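# Put one bread packet flat on each plate

## Task

Take bread packets from the tray and set exactly one down lying flat on each plate, so the other two packets are still on the tray. The tray, the basket and the plates must stay roughly where they began, with the basket still upright. At the end, no part of either arm or gripper, including the wrist-camera cables, may be in contact with anything on the table.

## Robot and tools

Robot: two arms, left_arm and right_arm, each with a two-finger gripper and a wrist camera. The scene frame has its origin at table-top height, halfway between the nominal arm bases. +x points out over the table, +z points up, and +y is toward left_arm. The arm names do not match the sides of the images. The measured bases are: left_arm at about (-0.029, +0.281, +0.041) m and right_arm at about (-0.048, -0.315, +0.003) m. A gripper's fingers point along its own +z axis and open and close along its y axis. The reported hand point sits between the finger pads, about 1 cm back from the tips.

Result lines. end_effector_position (m) and end_effector_quat_wxyz are given in the scene frame and can be off by a few cm. "Hand target" is the last commanded pose after clipping, and every new offset starts from it. "Tool commands" lists the current opening commands. grip_measured is the measured finger opening on the -1..+1 scale; with nothing held it reads up to about 2.5 mm wide. The last number of each arm's Joint positions is the opening in metres. Joint torques include gravity and carry offsets and noise. Joint velocities may say "within noise". A move also adds a "move:" line giving how it ended (done, off_target, moving, held, fault) and which limits acted, such as limits=paced or limits=held. A gripper at rest can sit a few cm short of its target without touching anything. Sending all zeros asks for the target again. If it still stays short, send the missing distance as an offset.

execute_actions(actions, cameras). actions is a list of actions. Each action is a list of up to 15 rows, one row per 1/30 s step. If an action has fewer rows, its last row is held for the remaining steps. A row always has 14 numbers in [-1, 1], given in this order: left dx, dy, dz, rx, ry, rz, opening, then the same seven for right. Both arms must be filled even if only one moves. dx..rz are offsets, not poses. They are measured from that arm's Hand target at the start of the action, along that Hand target's own axes. Every row counts from that same start, so rows do not add up, but repeated actions do. The scale is 1.0 = 0.6 m for dx, dy, dz and 1.0 = 180 degrees for rx, ry, rz, which together form one rotation vector. The opening is absolute: +1 is fully open (0.094 m) and -1 is closed. A 0 in the opening slot is a real command, so repeat the current opening to keep it. Images come back only if actions is empty or cameras names them, for example ["all"] or a list of names.

move(target, speed, blend, opening_speed, grip_force, blocking, cameras). target is either one 14-number row laid out like above, or a list of up to 15 rows. Every row is an offset from the Hand targets at the start of the move, not from the previous row. The gripper travels in a straight line. speed is in m/s, from 0.002 to 2.9, default 0.25, and rotation is capped at twice that value in rad/s. speed can be one value or one value per target. blend, in m, rounds the corners between listed targets; 0 means stop at each one. opening_speed sets how fast the opening changes, in units per second on the -1..+1 scale, minimum 0.2. Use it to close gently on something soft. grip_force is the limit per finger pad in N, from 10 to 50. It stays in force until changed, and lower values make closing slower. blocking=false returns after about 0.5 s while the motion continues. A move lasts at most 10 s. It does not steer around obstacles or the other arm. Fast moves overshoot and hit harder.

wait(seconds 0-10) lets time pass with the commands held. stop brakes a running move. zoom_image(camera, region [x0,y0,x1,y1] in pixels, at most 504 by 504) enlarges part of the latest image from cam_head_left, cam_head_right, cam_left_wrist or cam_right_wrist. All four images are 672x504. read_manual returns licence text only. finished_scene(scene) ends the scene and cannot be undone. After ending scene 1, make no further call in that same reply.

Control notes. At every step the commanded orientation is clipped to within 40 degrees of the measured one, so large turns need several steps. When a gripper is blocked it keeps pushing. To relieve it, command a target back past where the gripper actually is. Do not route a path close to an arm's own base, which can flip the shoulder; go around it instead. When the wrist is near the first joint's axis, small gripper moves can swing the whole arm.

Gripping. Below the reading at first contact, the squeeze grows about 1 N per 0.001. Around 20 N it jumps to the force limit. Release by commanding an opening well above grip_measured.

Avoid dropping a packet from height, opening the fingers while the packet is still moving, slamming, hard pushes, and knocking anything off the table. Anything left off the table fails the task. Keep the arms, grippers and camera cables from touching each other; a moderate collision between the arms can fail the scene. Do not close one gripper on the other arm's fingers. Keep load on the camera cables low. Motor heat rises from holding loads, from long stretched reaches and from pushing against things. MOTOR HOT appears at 75 °C, and at 90 °C that arm folds and goes idle. Objects may occasionally be nudged by outside pushes.

Each tool is called after ">>>" as name(argument=value, ...), one argument or row to a line, values as JSON.

## Session

>>> execute_actions(
  actions=[],
)

Scene clock: 0.00 s.
left_arm: end_effector_position=(+0.3634, +0.1551, +0.2173) grip_measured=+1.000 end_effector_quat_wxyz=(+0.470, +0.005, +0.882, -0.043) | right_arm: end_effector_position=(+0.2843, -0.3141, +0.3095) grip_measured=+1.000 end_effector_quat_wxyz=(+0.608, +0.157, +0.771, -0.100)
Joint positions: left_arm=[-0.451 1.362 0.881 -0.134 -0.278 -0.278 0.094] | right_arm=[0.295 0.941 0.857 -0.232 0.69 0.244 0.094]
Joint velocities: within noise
Joint torques (N m): no reading
Heat: left arm: 30 °C; right arm: 31 °C.
Hand target: left_arm +0.3658, +0.1547, +0.2282; +0.482, +0.002, +0.875, -0.047 | right_arm +0.2826, -0.3152, +0.3108; +0.608, +0.158, +0.772, -0.101
Tool commands: left_gripper/opening=+1.0 right_gripper/opening=+1.0
camera_calibration:
cam_left_wrist: T_world_to_cam=[[-0.0221033, -0.997709, 0.0639366, 0.150987], [-0.855574, -0.0142078, -0.517486, 0.46481], [0.517209, -0.0661406, -0.8533, 0.100472], [0, 0, 0, 1]] pos_world=[0.349051, 0.16389, 0.316612]
cam_right_wrist: T_world_to_cam=[[-0.348494, -0.936673, -0.0345845, -0.182661], [-0.58459, 0.246046, -0.773121, 0.518866], [0.732671, -0.249211, -0.633315, -0.00010824], [0, 0, 0, 1]] pos_world=[0.239747, -0.298785, 0.39476]

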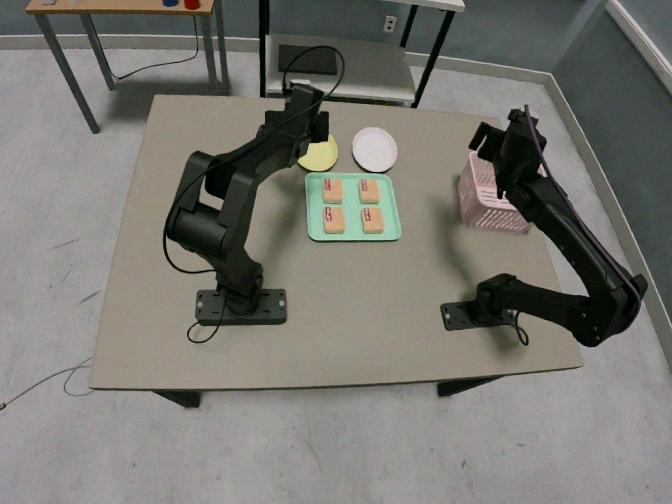

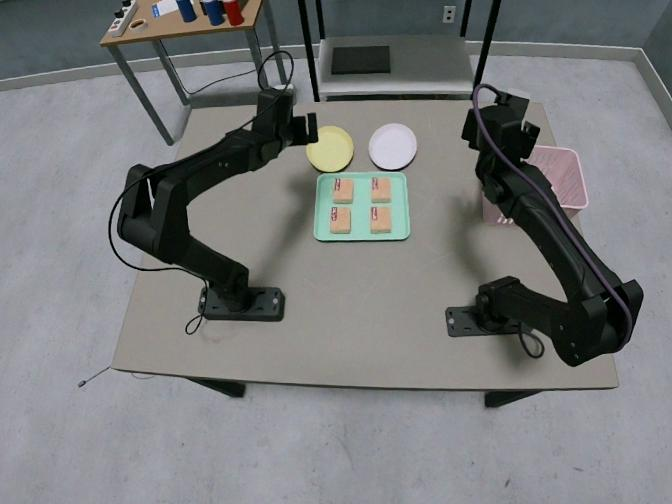

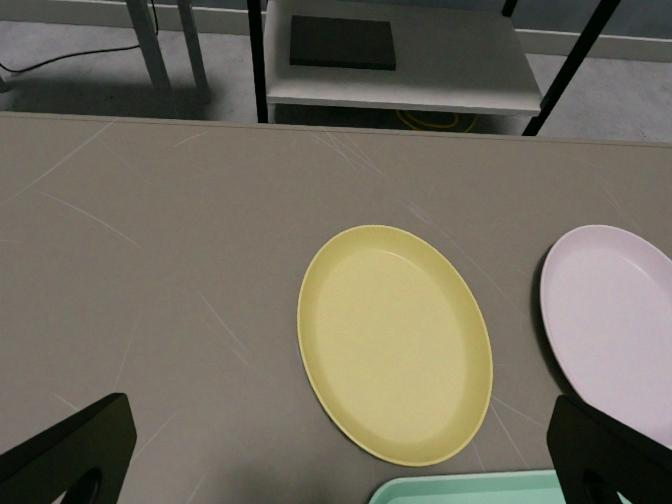

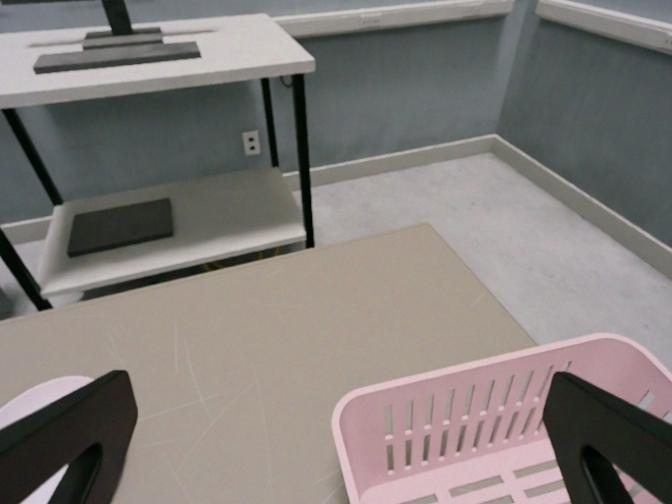

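>>> move(
  target=[
    [0.208,0.028,0.036,0.031,0.32,0.001,1,0.264,0.41,-0.025,0.07,0.419,0.109,1],
    [0.208,0.028,0.036,0.031,0.32,0.001,1,0.426,0.404,0.0155,0.07,0.419,0.109,1],
  ],
  speed=[0.5,0.25],
  blend=[0.03,0],
  cameras=["cam_left_wrist","cam_right_wrist"],
)

Scene clock: 20.57 s.
left_arm: end_effector_position=(+0.3100, +0.1673, +0.1054) grip_measured=+1.000 end_effector_quat_wxyz=(-0.006, +0.045, +0.996, -0.073) | right_arm: end_effector_position=(+0.3255, -0.0601, +0.0765) grip_measured=+1.000 end_effector_quat_wxyz=(+0.004, +0.361, +0.932, +0.039)
Joint positions: left_arm=[-0.271 1.905 1.444 -1.091 0.146 -0.164 0.094] | right_arm=[0.524 2.238 1.986 -1.25 -0.038 1.321 0.094]
Joint torques (N m): left_arm=[0.24 -7.8 8.88 0.03 0.14 0.09] | right_arm=[-0.38 -13.63 5.26 0.46 -0.04 0.1]
Heat: left arm: 34 °C; right arm: 33 °C.
Hand target: left_arm +0.3179, +0.1644, +0.1102; +0.000, +0.048, +0.996, -0.080 | right_arm +0.3258, -0.0622, +0.0694; +0.001, +0.367, +0.930, +0.035
Off the commanded pose: left_arm 0.010 m, 1 deg | right_arm 0.007 m, 1 deg.
move: done
camera_calibration:
cam_left_wrist: T_world_to_cam=[[-0.0805546, -0.989496, 0.120039, 0.179909], [-0.897095, 0.124463, 0.423946, 0.251766], [-0.434433, -0.0735356, -0.897697, 0.334403], [0, 0, 0, 1]] pos_world=[0.385626, 0.171274, 0.171861]
cam_right_wrist: T_world_to_cam=[[-0.666321, -0.74008, -0.0910908, 0.181155], [-0.691791, 0.56796, 0.445922, 0.261334], [-0.278282, 0.360143, -0.890425, 0.270835], [0, 0, 0, 1]] pos_world=[0.376865, -0.111898, 0.141125]
Images, in order (width x height): cam_left_wrist 672x504, cam_right_wrist 672x504.

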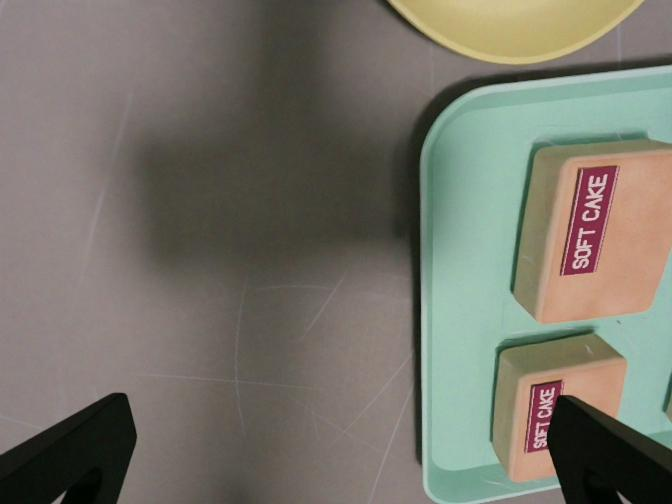

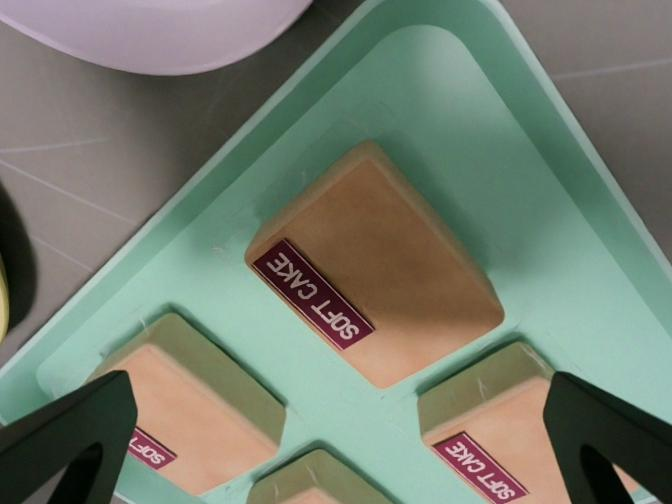

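>>> move(
  target=[0,0,0,-0.051,0,-0.031,1,-0.0245,-0.008,0.039,0.023,0.001,-0.238,1],
  cameras=["cam_left_wrist","cam_right_wrist"],
)

Scene clock: 36.23 s.
left_arm: end_effector_position=(+0.3103, +0.1665, +0.1072) grip_measured=+1.000 end_effector_quat_wxyz=(-0.007, +0.001, +1.000, -0.004) | right_arm: end_effector_position=(+0.3302, -0.0713, +0.0574) grip_measured=+1.000 end_effector_quat_wxyz=(+0.007, +0.002, +1.000, +0.012)
Joint positions: left_arm=[-0.34 1.934 1.498 -1.145 0.012 -0.321 0.094] | right_arm=[0.507 2.282 1.986 -1.249 -0.013 0.568 0.094]
Joint velocities: left_arm=[within noise] | right_arm=[0.007 -0.007 0.002 0.007 0.154 0.022 0]
Joint torques (N m): left_arm=[-0.47 -7.71 8.87 -0.03 -0.12 -0.07] | right_arm=[-0.43 -11.07 8.14 0.22 0.09 -0.01]
Heat: left arm: 36 °C; right arm: 32 °C.
Hand target: left_arm +0.3178, +0.1643, +0.1102; +0.000, -0.001, +1.000, +0.000 | right_arm +0.3340, -0.0741, +0.0455; -0.001, +0.002, +1.000, +0.001
Off the commanded pose: left_arm 0.009 m, 1 deg | right_arm 0.013 m, 2 deg.
move: off_target (right_arm)
camera_calibration:
cam_left_wrist: T_world_to_cam=[[0.00725692, -0.999803, -0.0184587, 0.168259], [-0.901492, -0.0145293, 0.432551, 0.274915], [-0.432735, 0.0135014, -0.90142, 0.32147], [0, 0, 0, 1]] pos_world=[0.385723, 0.16788, 0.173971]
cam_right_wrist: T_world_to_cam=[[0.00359065, -0.999198, -0.0398889, -0.0683751], [-0.9089, -0.0198948, 0.416539, 0.310854], [-0.416998, 0.0347594, -0.908242, 0.28284], [0, 0, 0, 1]] pos_world=[0.400724, -0.0719672, 0.124677]
Images, in order (width x height): cam_left_wrist 672x504, cam_right_wrist 672x504.

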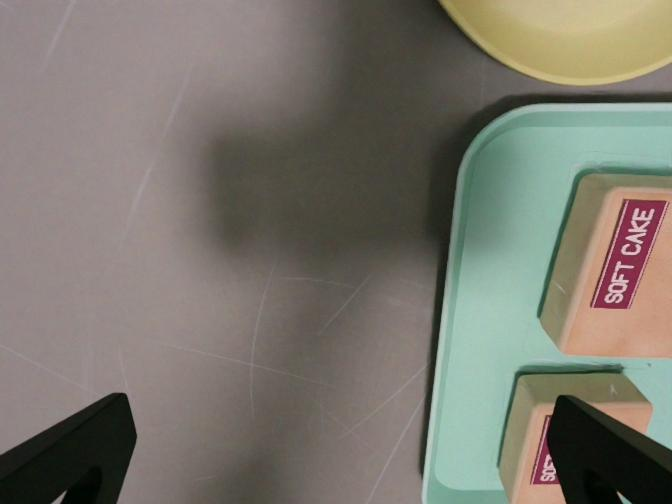

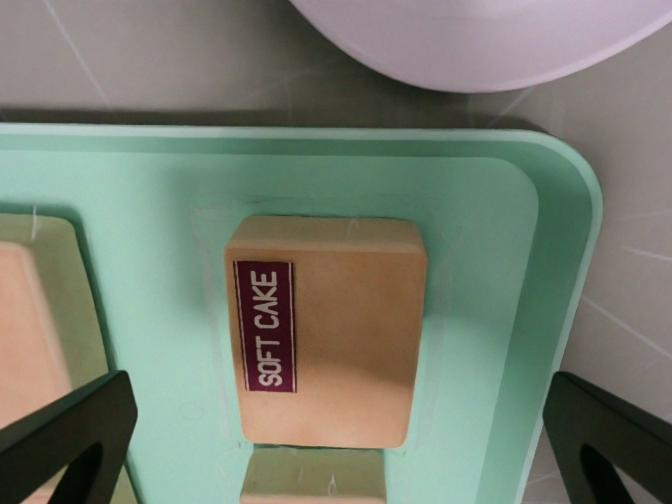

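>>> move(
  target=[
    [0,0,0,0,0,0,1,0,0.0065,0.071,0,0,0,1],
    [0,0,0,0,0,0,1,0,0.0065,0.071,0,0,0,-0.05],
    [0,0,0,0,0,0,1,0,0.0065,-0.1,0,0,0,-0.05],
    [0,-0.18,0.065,0,0,0,1,-0.29,-0.055,-0.06,0,0,0,-0.05],
  ],
  cameras=["cam_left_wrist","cam_right_wrist"],
  speed=[0.15,0.15,0.25,0.3],
  blend=[0,0,0.03,0],
  opening_speed=1.0,
)

Scene clock: 54.60 s.
left_arm: end_effector_position=(+0.3076, +0.0592, +0.0693) grip_measured=+1.000 end_effector_quat_wxyz=(-0.011, +0.005, +1.000, +0.002) | right_arm: end_effector_position=(+0.5017, -0.1107, +0.0953) grip_measured=+0.156 end_effector_quat_wxyz=(+0.177, +0.007, +0.982, +0.072)
Joint positions: left_arm=[-0.599 2.148 1.663 -1.106 0.008 -0.571 0.094] | right_arm=[0.294 2.703 2.843 -1.327 -0.011 0.367 0.054]
Joint torques (N m): left_arm=[0.38 -9.39 8.72 0.06 -0.09 -0.08] | right_arm=[0.34 -13.89 8.46 0.98 0.05 -0.02]
Heat: left arm: 36 °C; right arm: 33 °C.
Hand target: left_arm +0.3180, +0.0564, +0.0711; +0.000, -0.001, +1.000, +0.000 | right_arm +0.5079, -0.1077, +0.0811; -0.001, +0.002, +1.000, +0.001
Off the commanded pose: left_arm 0.011 m, 1 deg | right_arm 0.016 m, 22 deg.
elbow stopped short (right arm): the move would have taken joint 3 (elbow) straighter than the controller allows.
move: off_target (left_arm, right_arm); target 2's new opening was sent with right_arm's hand 0.017 m and 2 deg from that target
camera_calibration:
cam_left_wrist: T_world_to_cam=[[-0.00253318, -0.999514, -0.0310708, 0.0641702], [-0.897922, -0.0114023, 0.440006, 0.285605], [-0.440147, 0.0290138, -0.897457, 0.288629], [0, 0, 0, 1]] pos_world=[0.383653, 0.0590214, 0.135357]
cam_right_wrist: T_world_to_cam=[[0.0235964, -0.987616, -0.155103, -0.10451], [-0.995724, -0.0370785, 0.0846135, 0.523436], [-0.0893167, 0.152443, -0.984268, 0.246036], [0, 0, 0, 1]] pos_world=[0.545639, -0.121314, 0.181665]
Images, in order (width x height): cam_left_wrist 672x504, cam_right_wrist 672x504.

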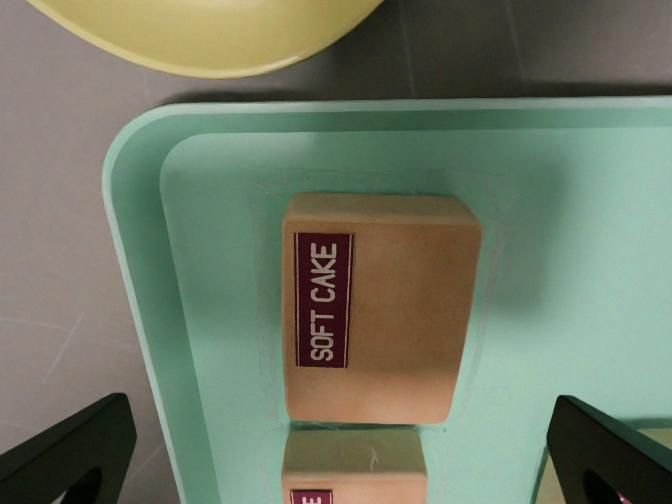

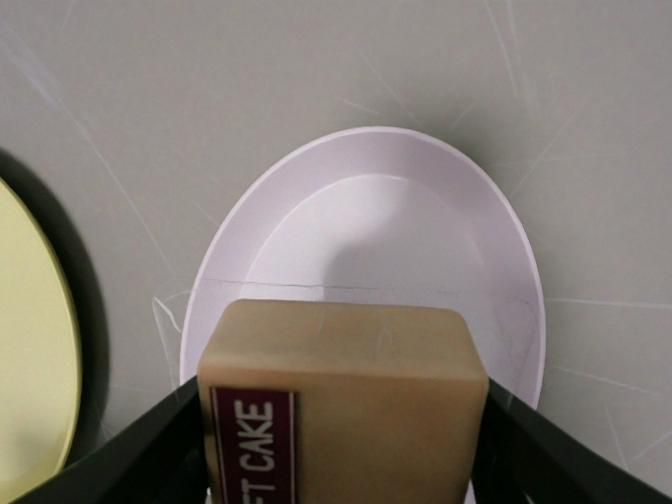

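>>> move(
  target=[
    [0.01,-0.008,0.103,0,0,0,1,0.003,0.005,0.117,0,0,0,-0.05],
    [0.01,-0.008,0.103,0,0,0,-0.05,0.003,0.005,0.117,0,0,0,0.4],
  ],
  cameras=["cam_left_wrist","cam_right_wrist"],
  speed=[0.12,0.15],
  opening_speed=0.4,
)

Scene clock: 70.23 s.
left_arm: end_effector_position=(+0.3158, +0.0501, +0.0194) grip_measured=+0.232 end_effector_quat_wxyz=(+0.006, +0.000, +1.000, -0.009) | right_arm: end_effector_position=(+0.5024, -0.1078, +0.0318) grip_measured=+0.402 end_effector_quat_wxyz=(+0.139, +0.005, +0.989, +0.058)
Joint positions: left_arm=[-0.607 2.219 1.569 -0.902 0.008 -0.589 0.058] | right_arm=[0.298 2.82 2.843 -1.291 -0.011 0.367 0.066]
Joint torques (N m): left_arm=[-0.51 -9.63 4.53 0.21 -0.1 -0.07] | right_arm=[0.49 -13.6 8.54 0.88 0.07 0.02]
Heat: left arm: 35 °C; right arm: 34 °C.
Hand target: left_arm +0.3120, +0.0515, +0.0094; +0.000, -0.001, +1.000, +0.000 | right_arm +0.5060, -0.1046, +0.0109; -0.001, +0.002, +1.000, +0.001
Off the commanded pose: left_arm 0.011 m, 1 deg | right_arm 0.021 m, 17 deg.
elbow stopped short (right arm): the move would have taken joint 3 (elbow) straighter than the controller allows.
move: off_target (left_arm, right_arm); target 2's new opening was sent with right_arm's hand 0.021 m and 17 deg from that target
camera_calibration:
cam_left_wrist: T_world_to_cam=[[0.00881295, -0.999919, -0.0091378, 0.0494817], [-0.911822, -0.0117871, 0.410417, 0.319772], [-0.410491, 0.00471506, -0.911852, 0.239941], [0, 0, 0, 1]] pos_world=[0.389633, 0.0521156, 0.0880029]
cam_right_wrist: T_world_to_cam=[[0.0172962, -0.991513, -0.128851, -0.109649], [-0.986241, -0.0381084, 0.160859, 0.522417], [-0.164404, 0.124296, -0.978531, 0.217582], [0, 0, 0, 1]] pos_world=[0.552897, -0.115855, 0.114747]
Images, in order (width x height): cam_left_wrist 672x504, cam_right_wrist 672x504.

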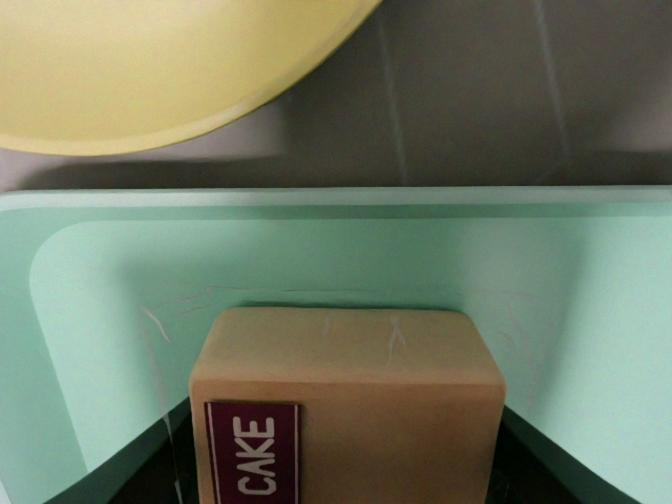

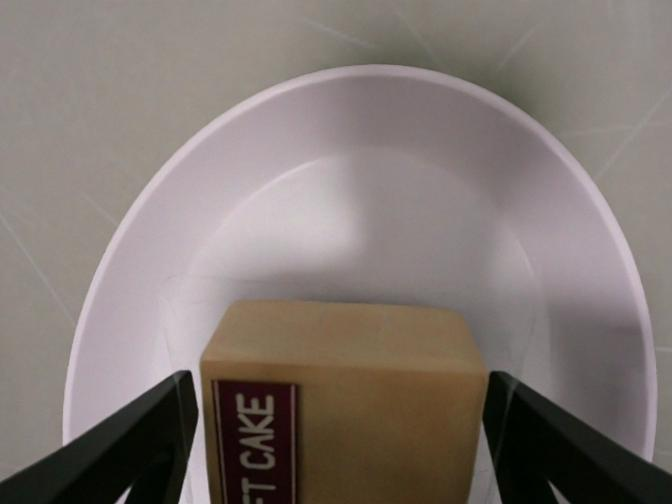

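>>> move(
  target=[
    [0,0,-0.15,0,0,0,-0.05,0,0,-0.17,0,0,0,1],
    [-0.3,0.059,-0.1,0,0,0,-0.05,0.3,-0.2,-0.25,0,0,0,1],
    [-0.3,0.059,-0.04,0,0,0,-0.05,0.3,-0.2,-0.25,0,0,0,1],
  ],
  cameras=["cam_left_wrist","cam_head_right"],
  blend=[0.03,0.02,0],
  speed=[0.25,0.3,0.15],
)

Scene clock: 82.03 s.
left_arm: end_effector_position=(+0.4876, +0.0911, +0.0295) grip_measured=+0.219 end_effector_quat_wxyz=(+0.052, -0.008, +0.998, -0.024) | right_arm: end_effector_position=(+0.3287, -0.2231, +0.1558) grip_measured=+0.999 end_effector_quat_wxyz=(-0.008, +0.005, +1.000, +0.002)
Joint positions: left_arm=[-0.37 2.877 2.833 -1.413 0.008 -0.368 0.057] | right_arm=[0.176 2.064 2.03 -1.551 -0.007 0.244 0.094]
Joint torques (N m): left_arm=[-0.58 -13.94 8.83 0.25 -0.09 0.09] | right_arm=[0.16 -14.61 4.93 0.25 0.05 -0.02]
Heat: left arm: 34 °C; right arm: 35 °C.
Hand target: left_arm +0.4920, +0.0872, +0.0333; +0.000, -0.001, +1.000, +0.000 | right_arm +0.3258, -0.2243, +0.1611; -0.001, +0.002, +1.000, +0.001
Off the commanded pose: left_arm 0.007 m, 7 deg | right_arm 0.006 m, 1 deg.
elbow stopped short (right arm): the move would have taken joint 3 (elbow) straighter than the controller allows.
elbow stopped short (left arm): the move would have taken joint 3 (elbow) straighter than the controller allows.
move: off_target (left_arm); blend cut to 0.018 m at target 2
camera_calibration:
cam_left_wrist: T_world_to_cam=[[0.0247984, -0.999427, 0.023032, 0.0802306], [-0.945967, -0.0160083, 0.323868, 0.49241], [-0.323314, -0.0298189, -0.945822, 0.281053], [0, 0, 0, 1]] pos_world=[0.554682, 0.096448, 0.104503]
Images, in order (width x height): cam_head_right 672x504, cam_left_wrist 672x504.

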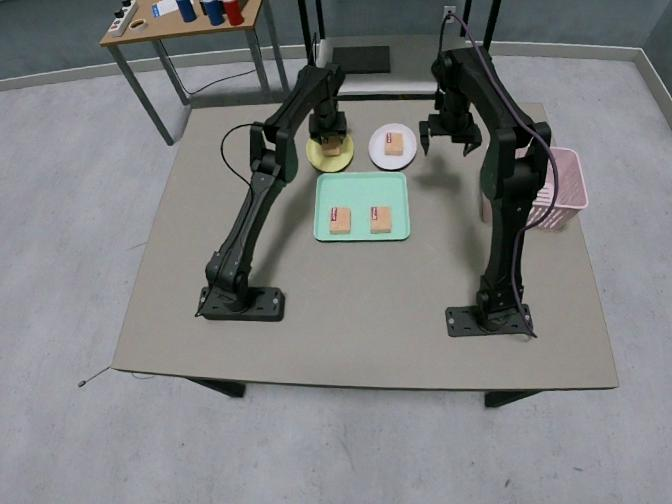

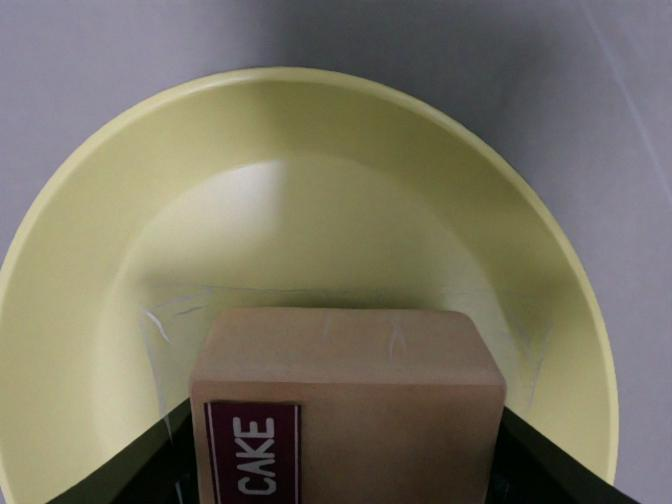

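>>> move(
  target=[
    [0,0.019,0,0,0,0,-0.05,0,0,0,0,0,0,1],
    [0,0.019,0.026,0,0,0,-0.05,0,0,0,0,0,0,1],
    [0,0.019,0.026,0,0,0,0.45,0,0,0,0,0,0,1],
  ],
  cameras=["cam_left_wrist"],
  speed=0.12,
  blend=[0.004,0,0],
  opening_speed=0.4,
)

>>> move(
  target=[
    [0,0,0,0,0,0,0.7,0,0,0,0,0,0,1],
    [0,0,-0.17,0,0,0,0.7,0,0,0,0,0,0,1],
    [0.25,0.22,-0.22,0,0,0,0.7,0,0,0,0,0,0,1],
  ],
  cameras=["cam_head_left","cam_head_right"],
  blend=[0,0.03,0],
)

Scene clock: 100.33 s.
left_arm: end_effector_position=(+0.4852, +0.0964, +0.0216) grip_measured=+0.450 end_effector_quat_wxyz=(+0.042, -0.002, +0.999, -0.019) | right_arm: end_effector_position=(+0.3287, -0.2231, +0.1558) grip_measured=+0.999 end_effector_quat_wxyz=(-0.008, +0.005, +1.000, +0.002)
Joint positions: left_arm=[-0.362 2.891 2.833 -1.421 0.008 -0.348 0.068] | right_arm=[0.176 2.064 2.03 -1.551 -0.007 0.243 0.094]
Joint torques (N m): left_arm=[0.43 -12.81 8.76 0.29 -0.09 0.08] | right_arm=[0.17 -14.6 4.92 0.24 0.05 -0.01]
Heat: left arm: 36 °C; right arm: 33 °C.
Hand target: left_arm +0.4919, +0.0986, +0.0176; +0.000, -0.001, +1.000, +0.000 | right_arm +0.3258, -0.2243, +0.1611; -0.001, +0.002, +1.000, +0.001
Off the commanded pose: left_arm 0.008 m, 5 deg | right_arm 0.006 m, 1 deg.
elbow stopped short (left arm): the move would have taken joint 3 (elbow) straighter than the controller allows.
move: off_target (left_arm); target 3's new opening was sent with left_arm's hand 0.008 m and 5 deg from that target
camera_calibration:
cam_left_wrist: T_world_to_cam=[[0.01271, -0.999835, 0.0129972, 0.0919054], [-0.93922, -0.00747759, 0.343235, 0.488241], [-0.343081, -0.0165698, -0.93916, 0.281166], [0, 0, 0, 1]] pos_world=[0.553861, 0.1002, 0.0952837]
Images, in order (width x height): cam_left_wrist 672x504.

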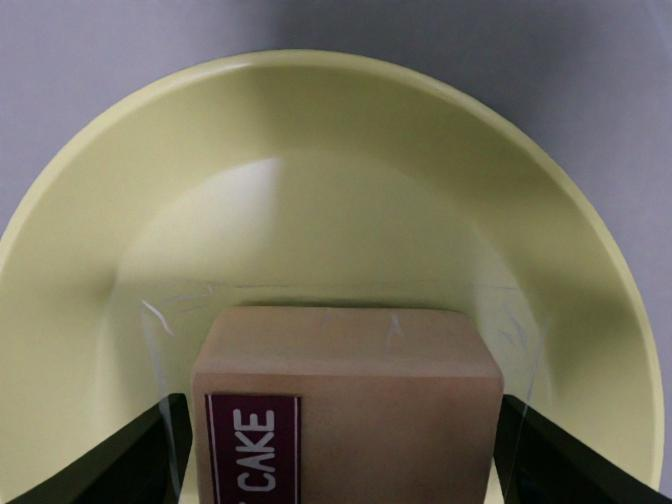

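Scene clock: 103.20 s.
left_arm: end_effector_position=(+0.3417, +0.2307, +0.1437) grip_measured=+0.698 end_effector_quat_wxyz=(-0.014, -0.005, +1.000, +0.001) | right_arm: end_effector_position=(+0.3287, -0.2231, +0.1558) grip_measured=+0.999 end_effector_quat_wxyz=(-0.008, +0.005, +1.000, +0.002)
Joint positions: left_arm=[-0.155 1.997 1.733 -1.333 0.002 -0.147 0.08] | right_arm=[0.176 2.064 2.03 -1.551 -0.007 0.243 0.094]
Joint torques (N m): left_arm=[-0.21 -11.74 4.7 0.15 -0.05 0.08] | right_arm=[0.16 -14.61 4.93 0.25 0.05 -0.02]
Heat: left arm: 36 °C; right arm: 33 °C.
Hand target: left_arm +0.3418, +0.2304, +0.1497; +0.000, -0.001, +1.000, +0.000 | right_arm +0.3258, -0.2243, +0.1611; -0.001, +0.002, +1.000, +0.001
Off the commanded pose: left_arm 0.006 m, 2 deg | right_arm 0.006 m, 1 deg.
elbow stopped short (left arm): the move would have taken joint 3 (elbow) straighter than the controller allows.
move: done
Images, in order (width x height): cam_head_left 672x504, cam_head_right 672x504.

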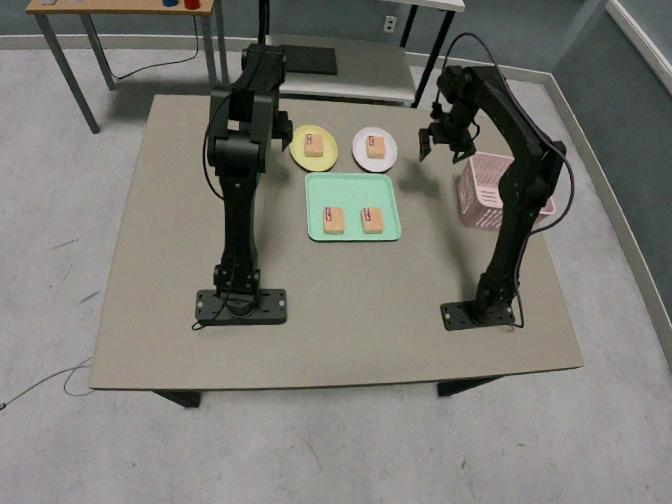

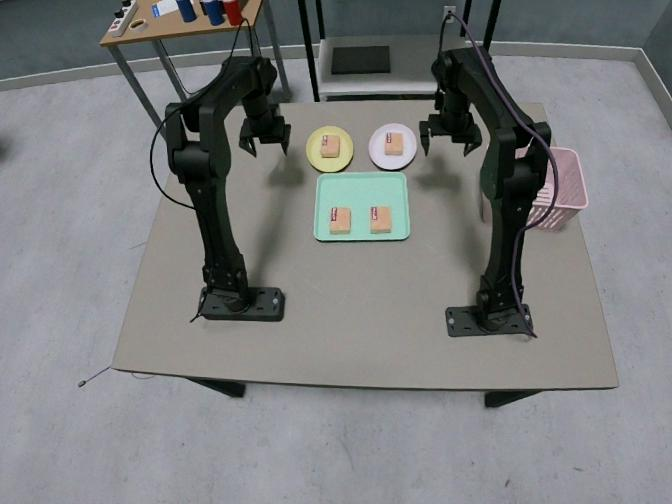

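>>> finished_scene(
  scene=3,
)

The scene is finished: the task was done.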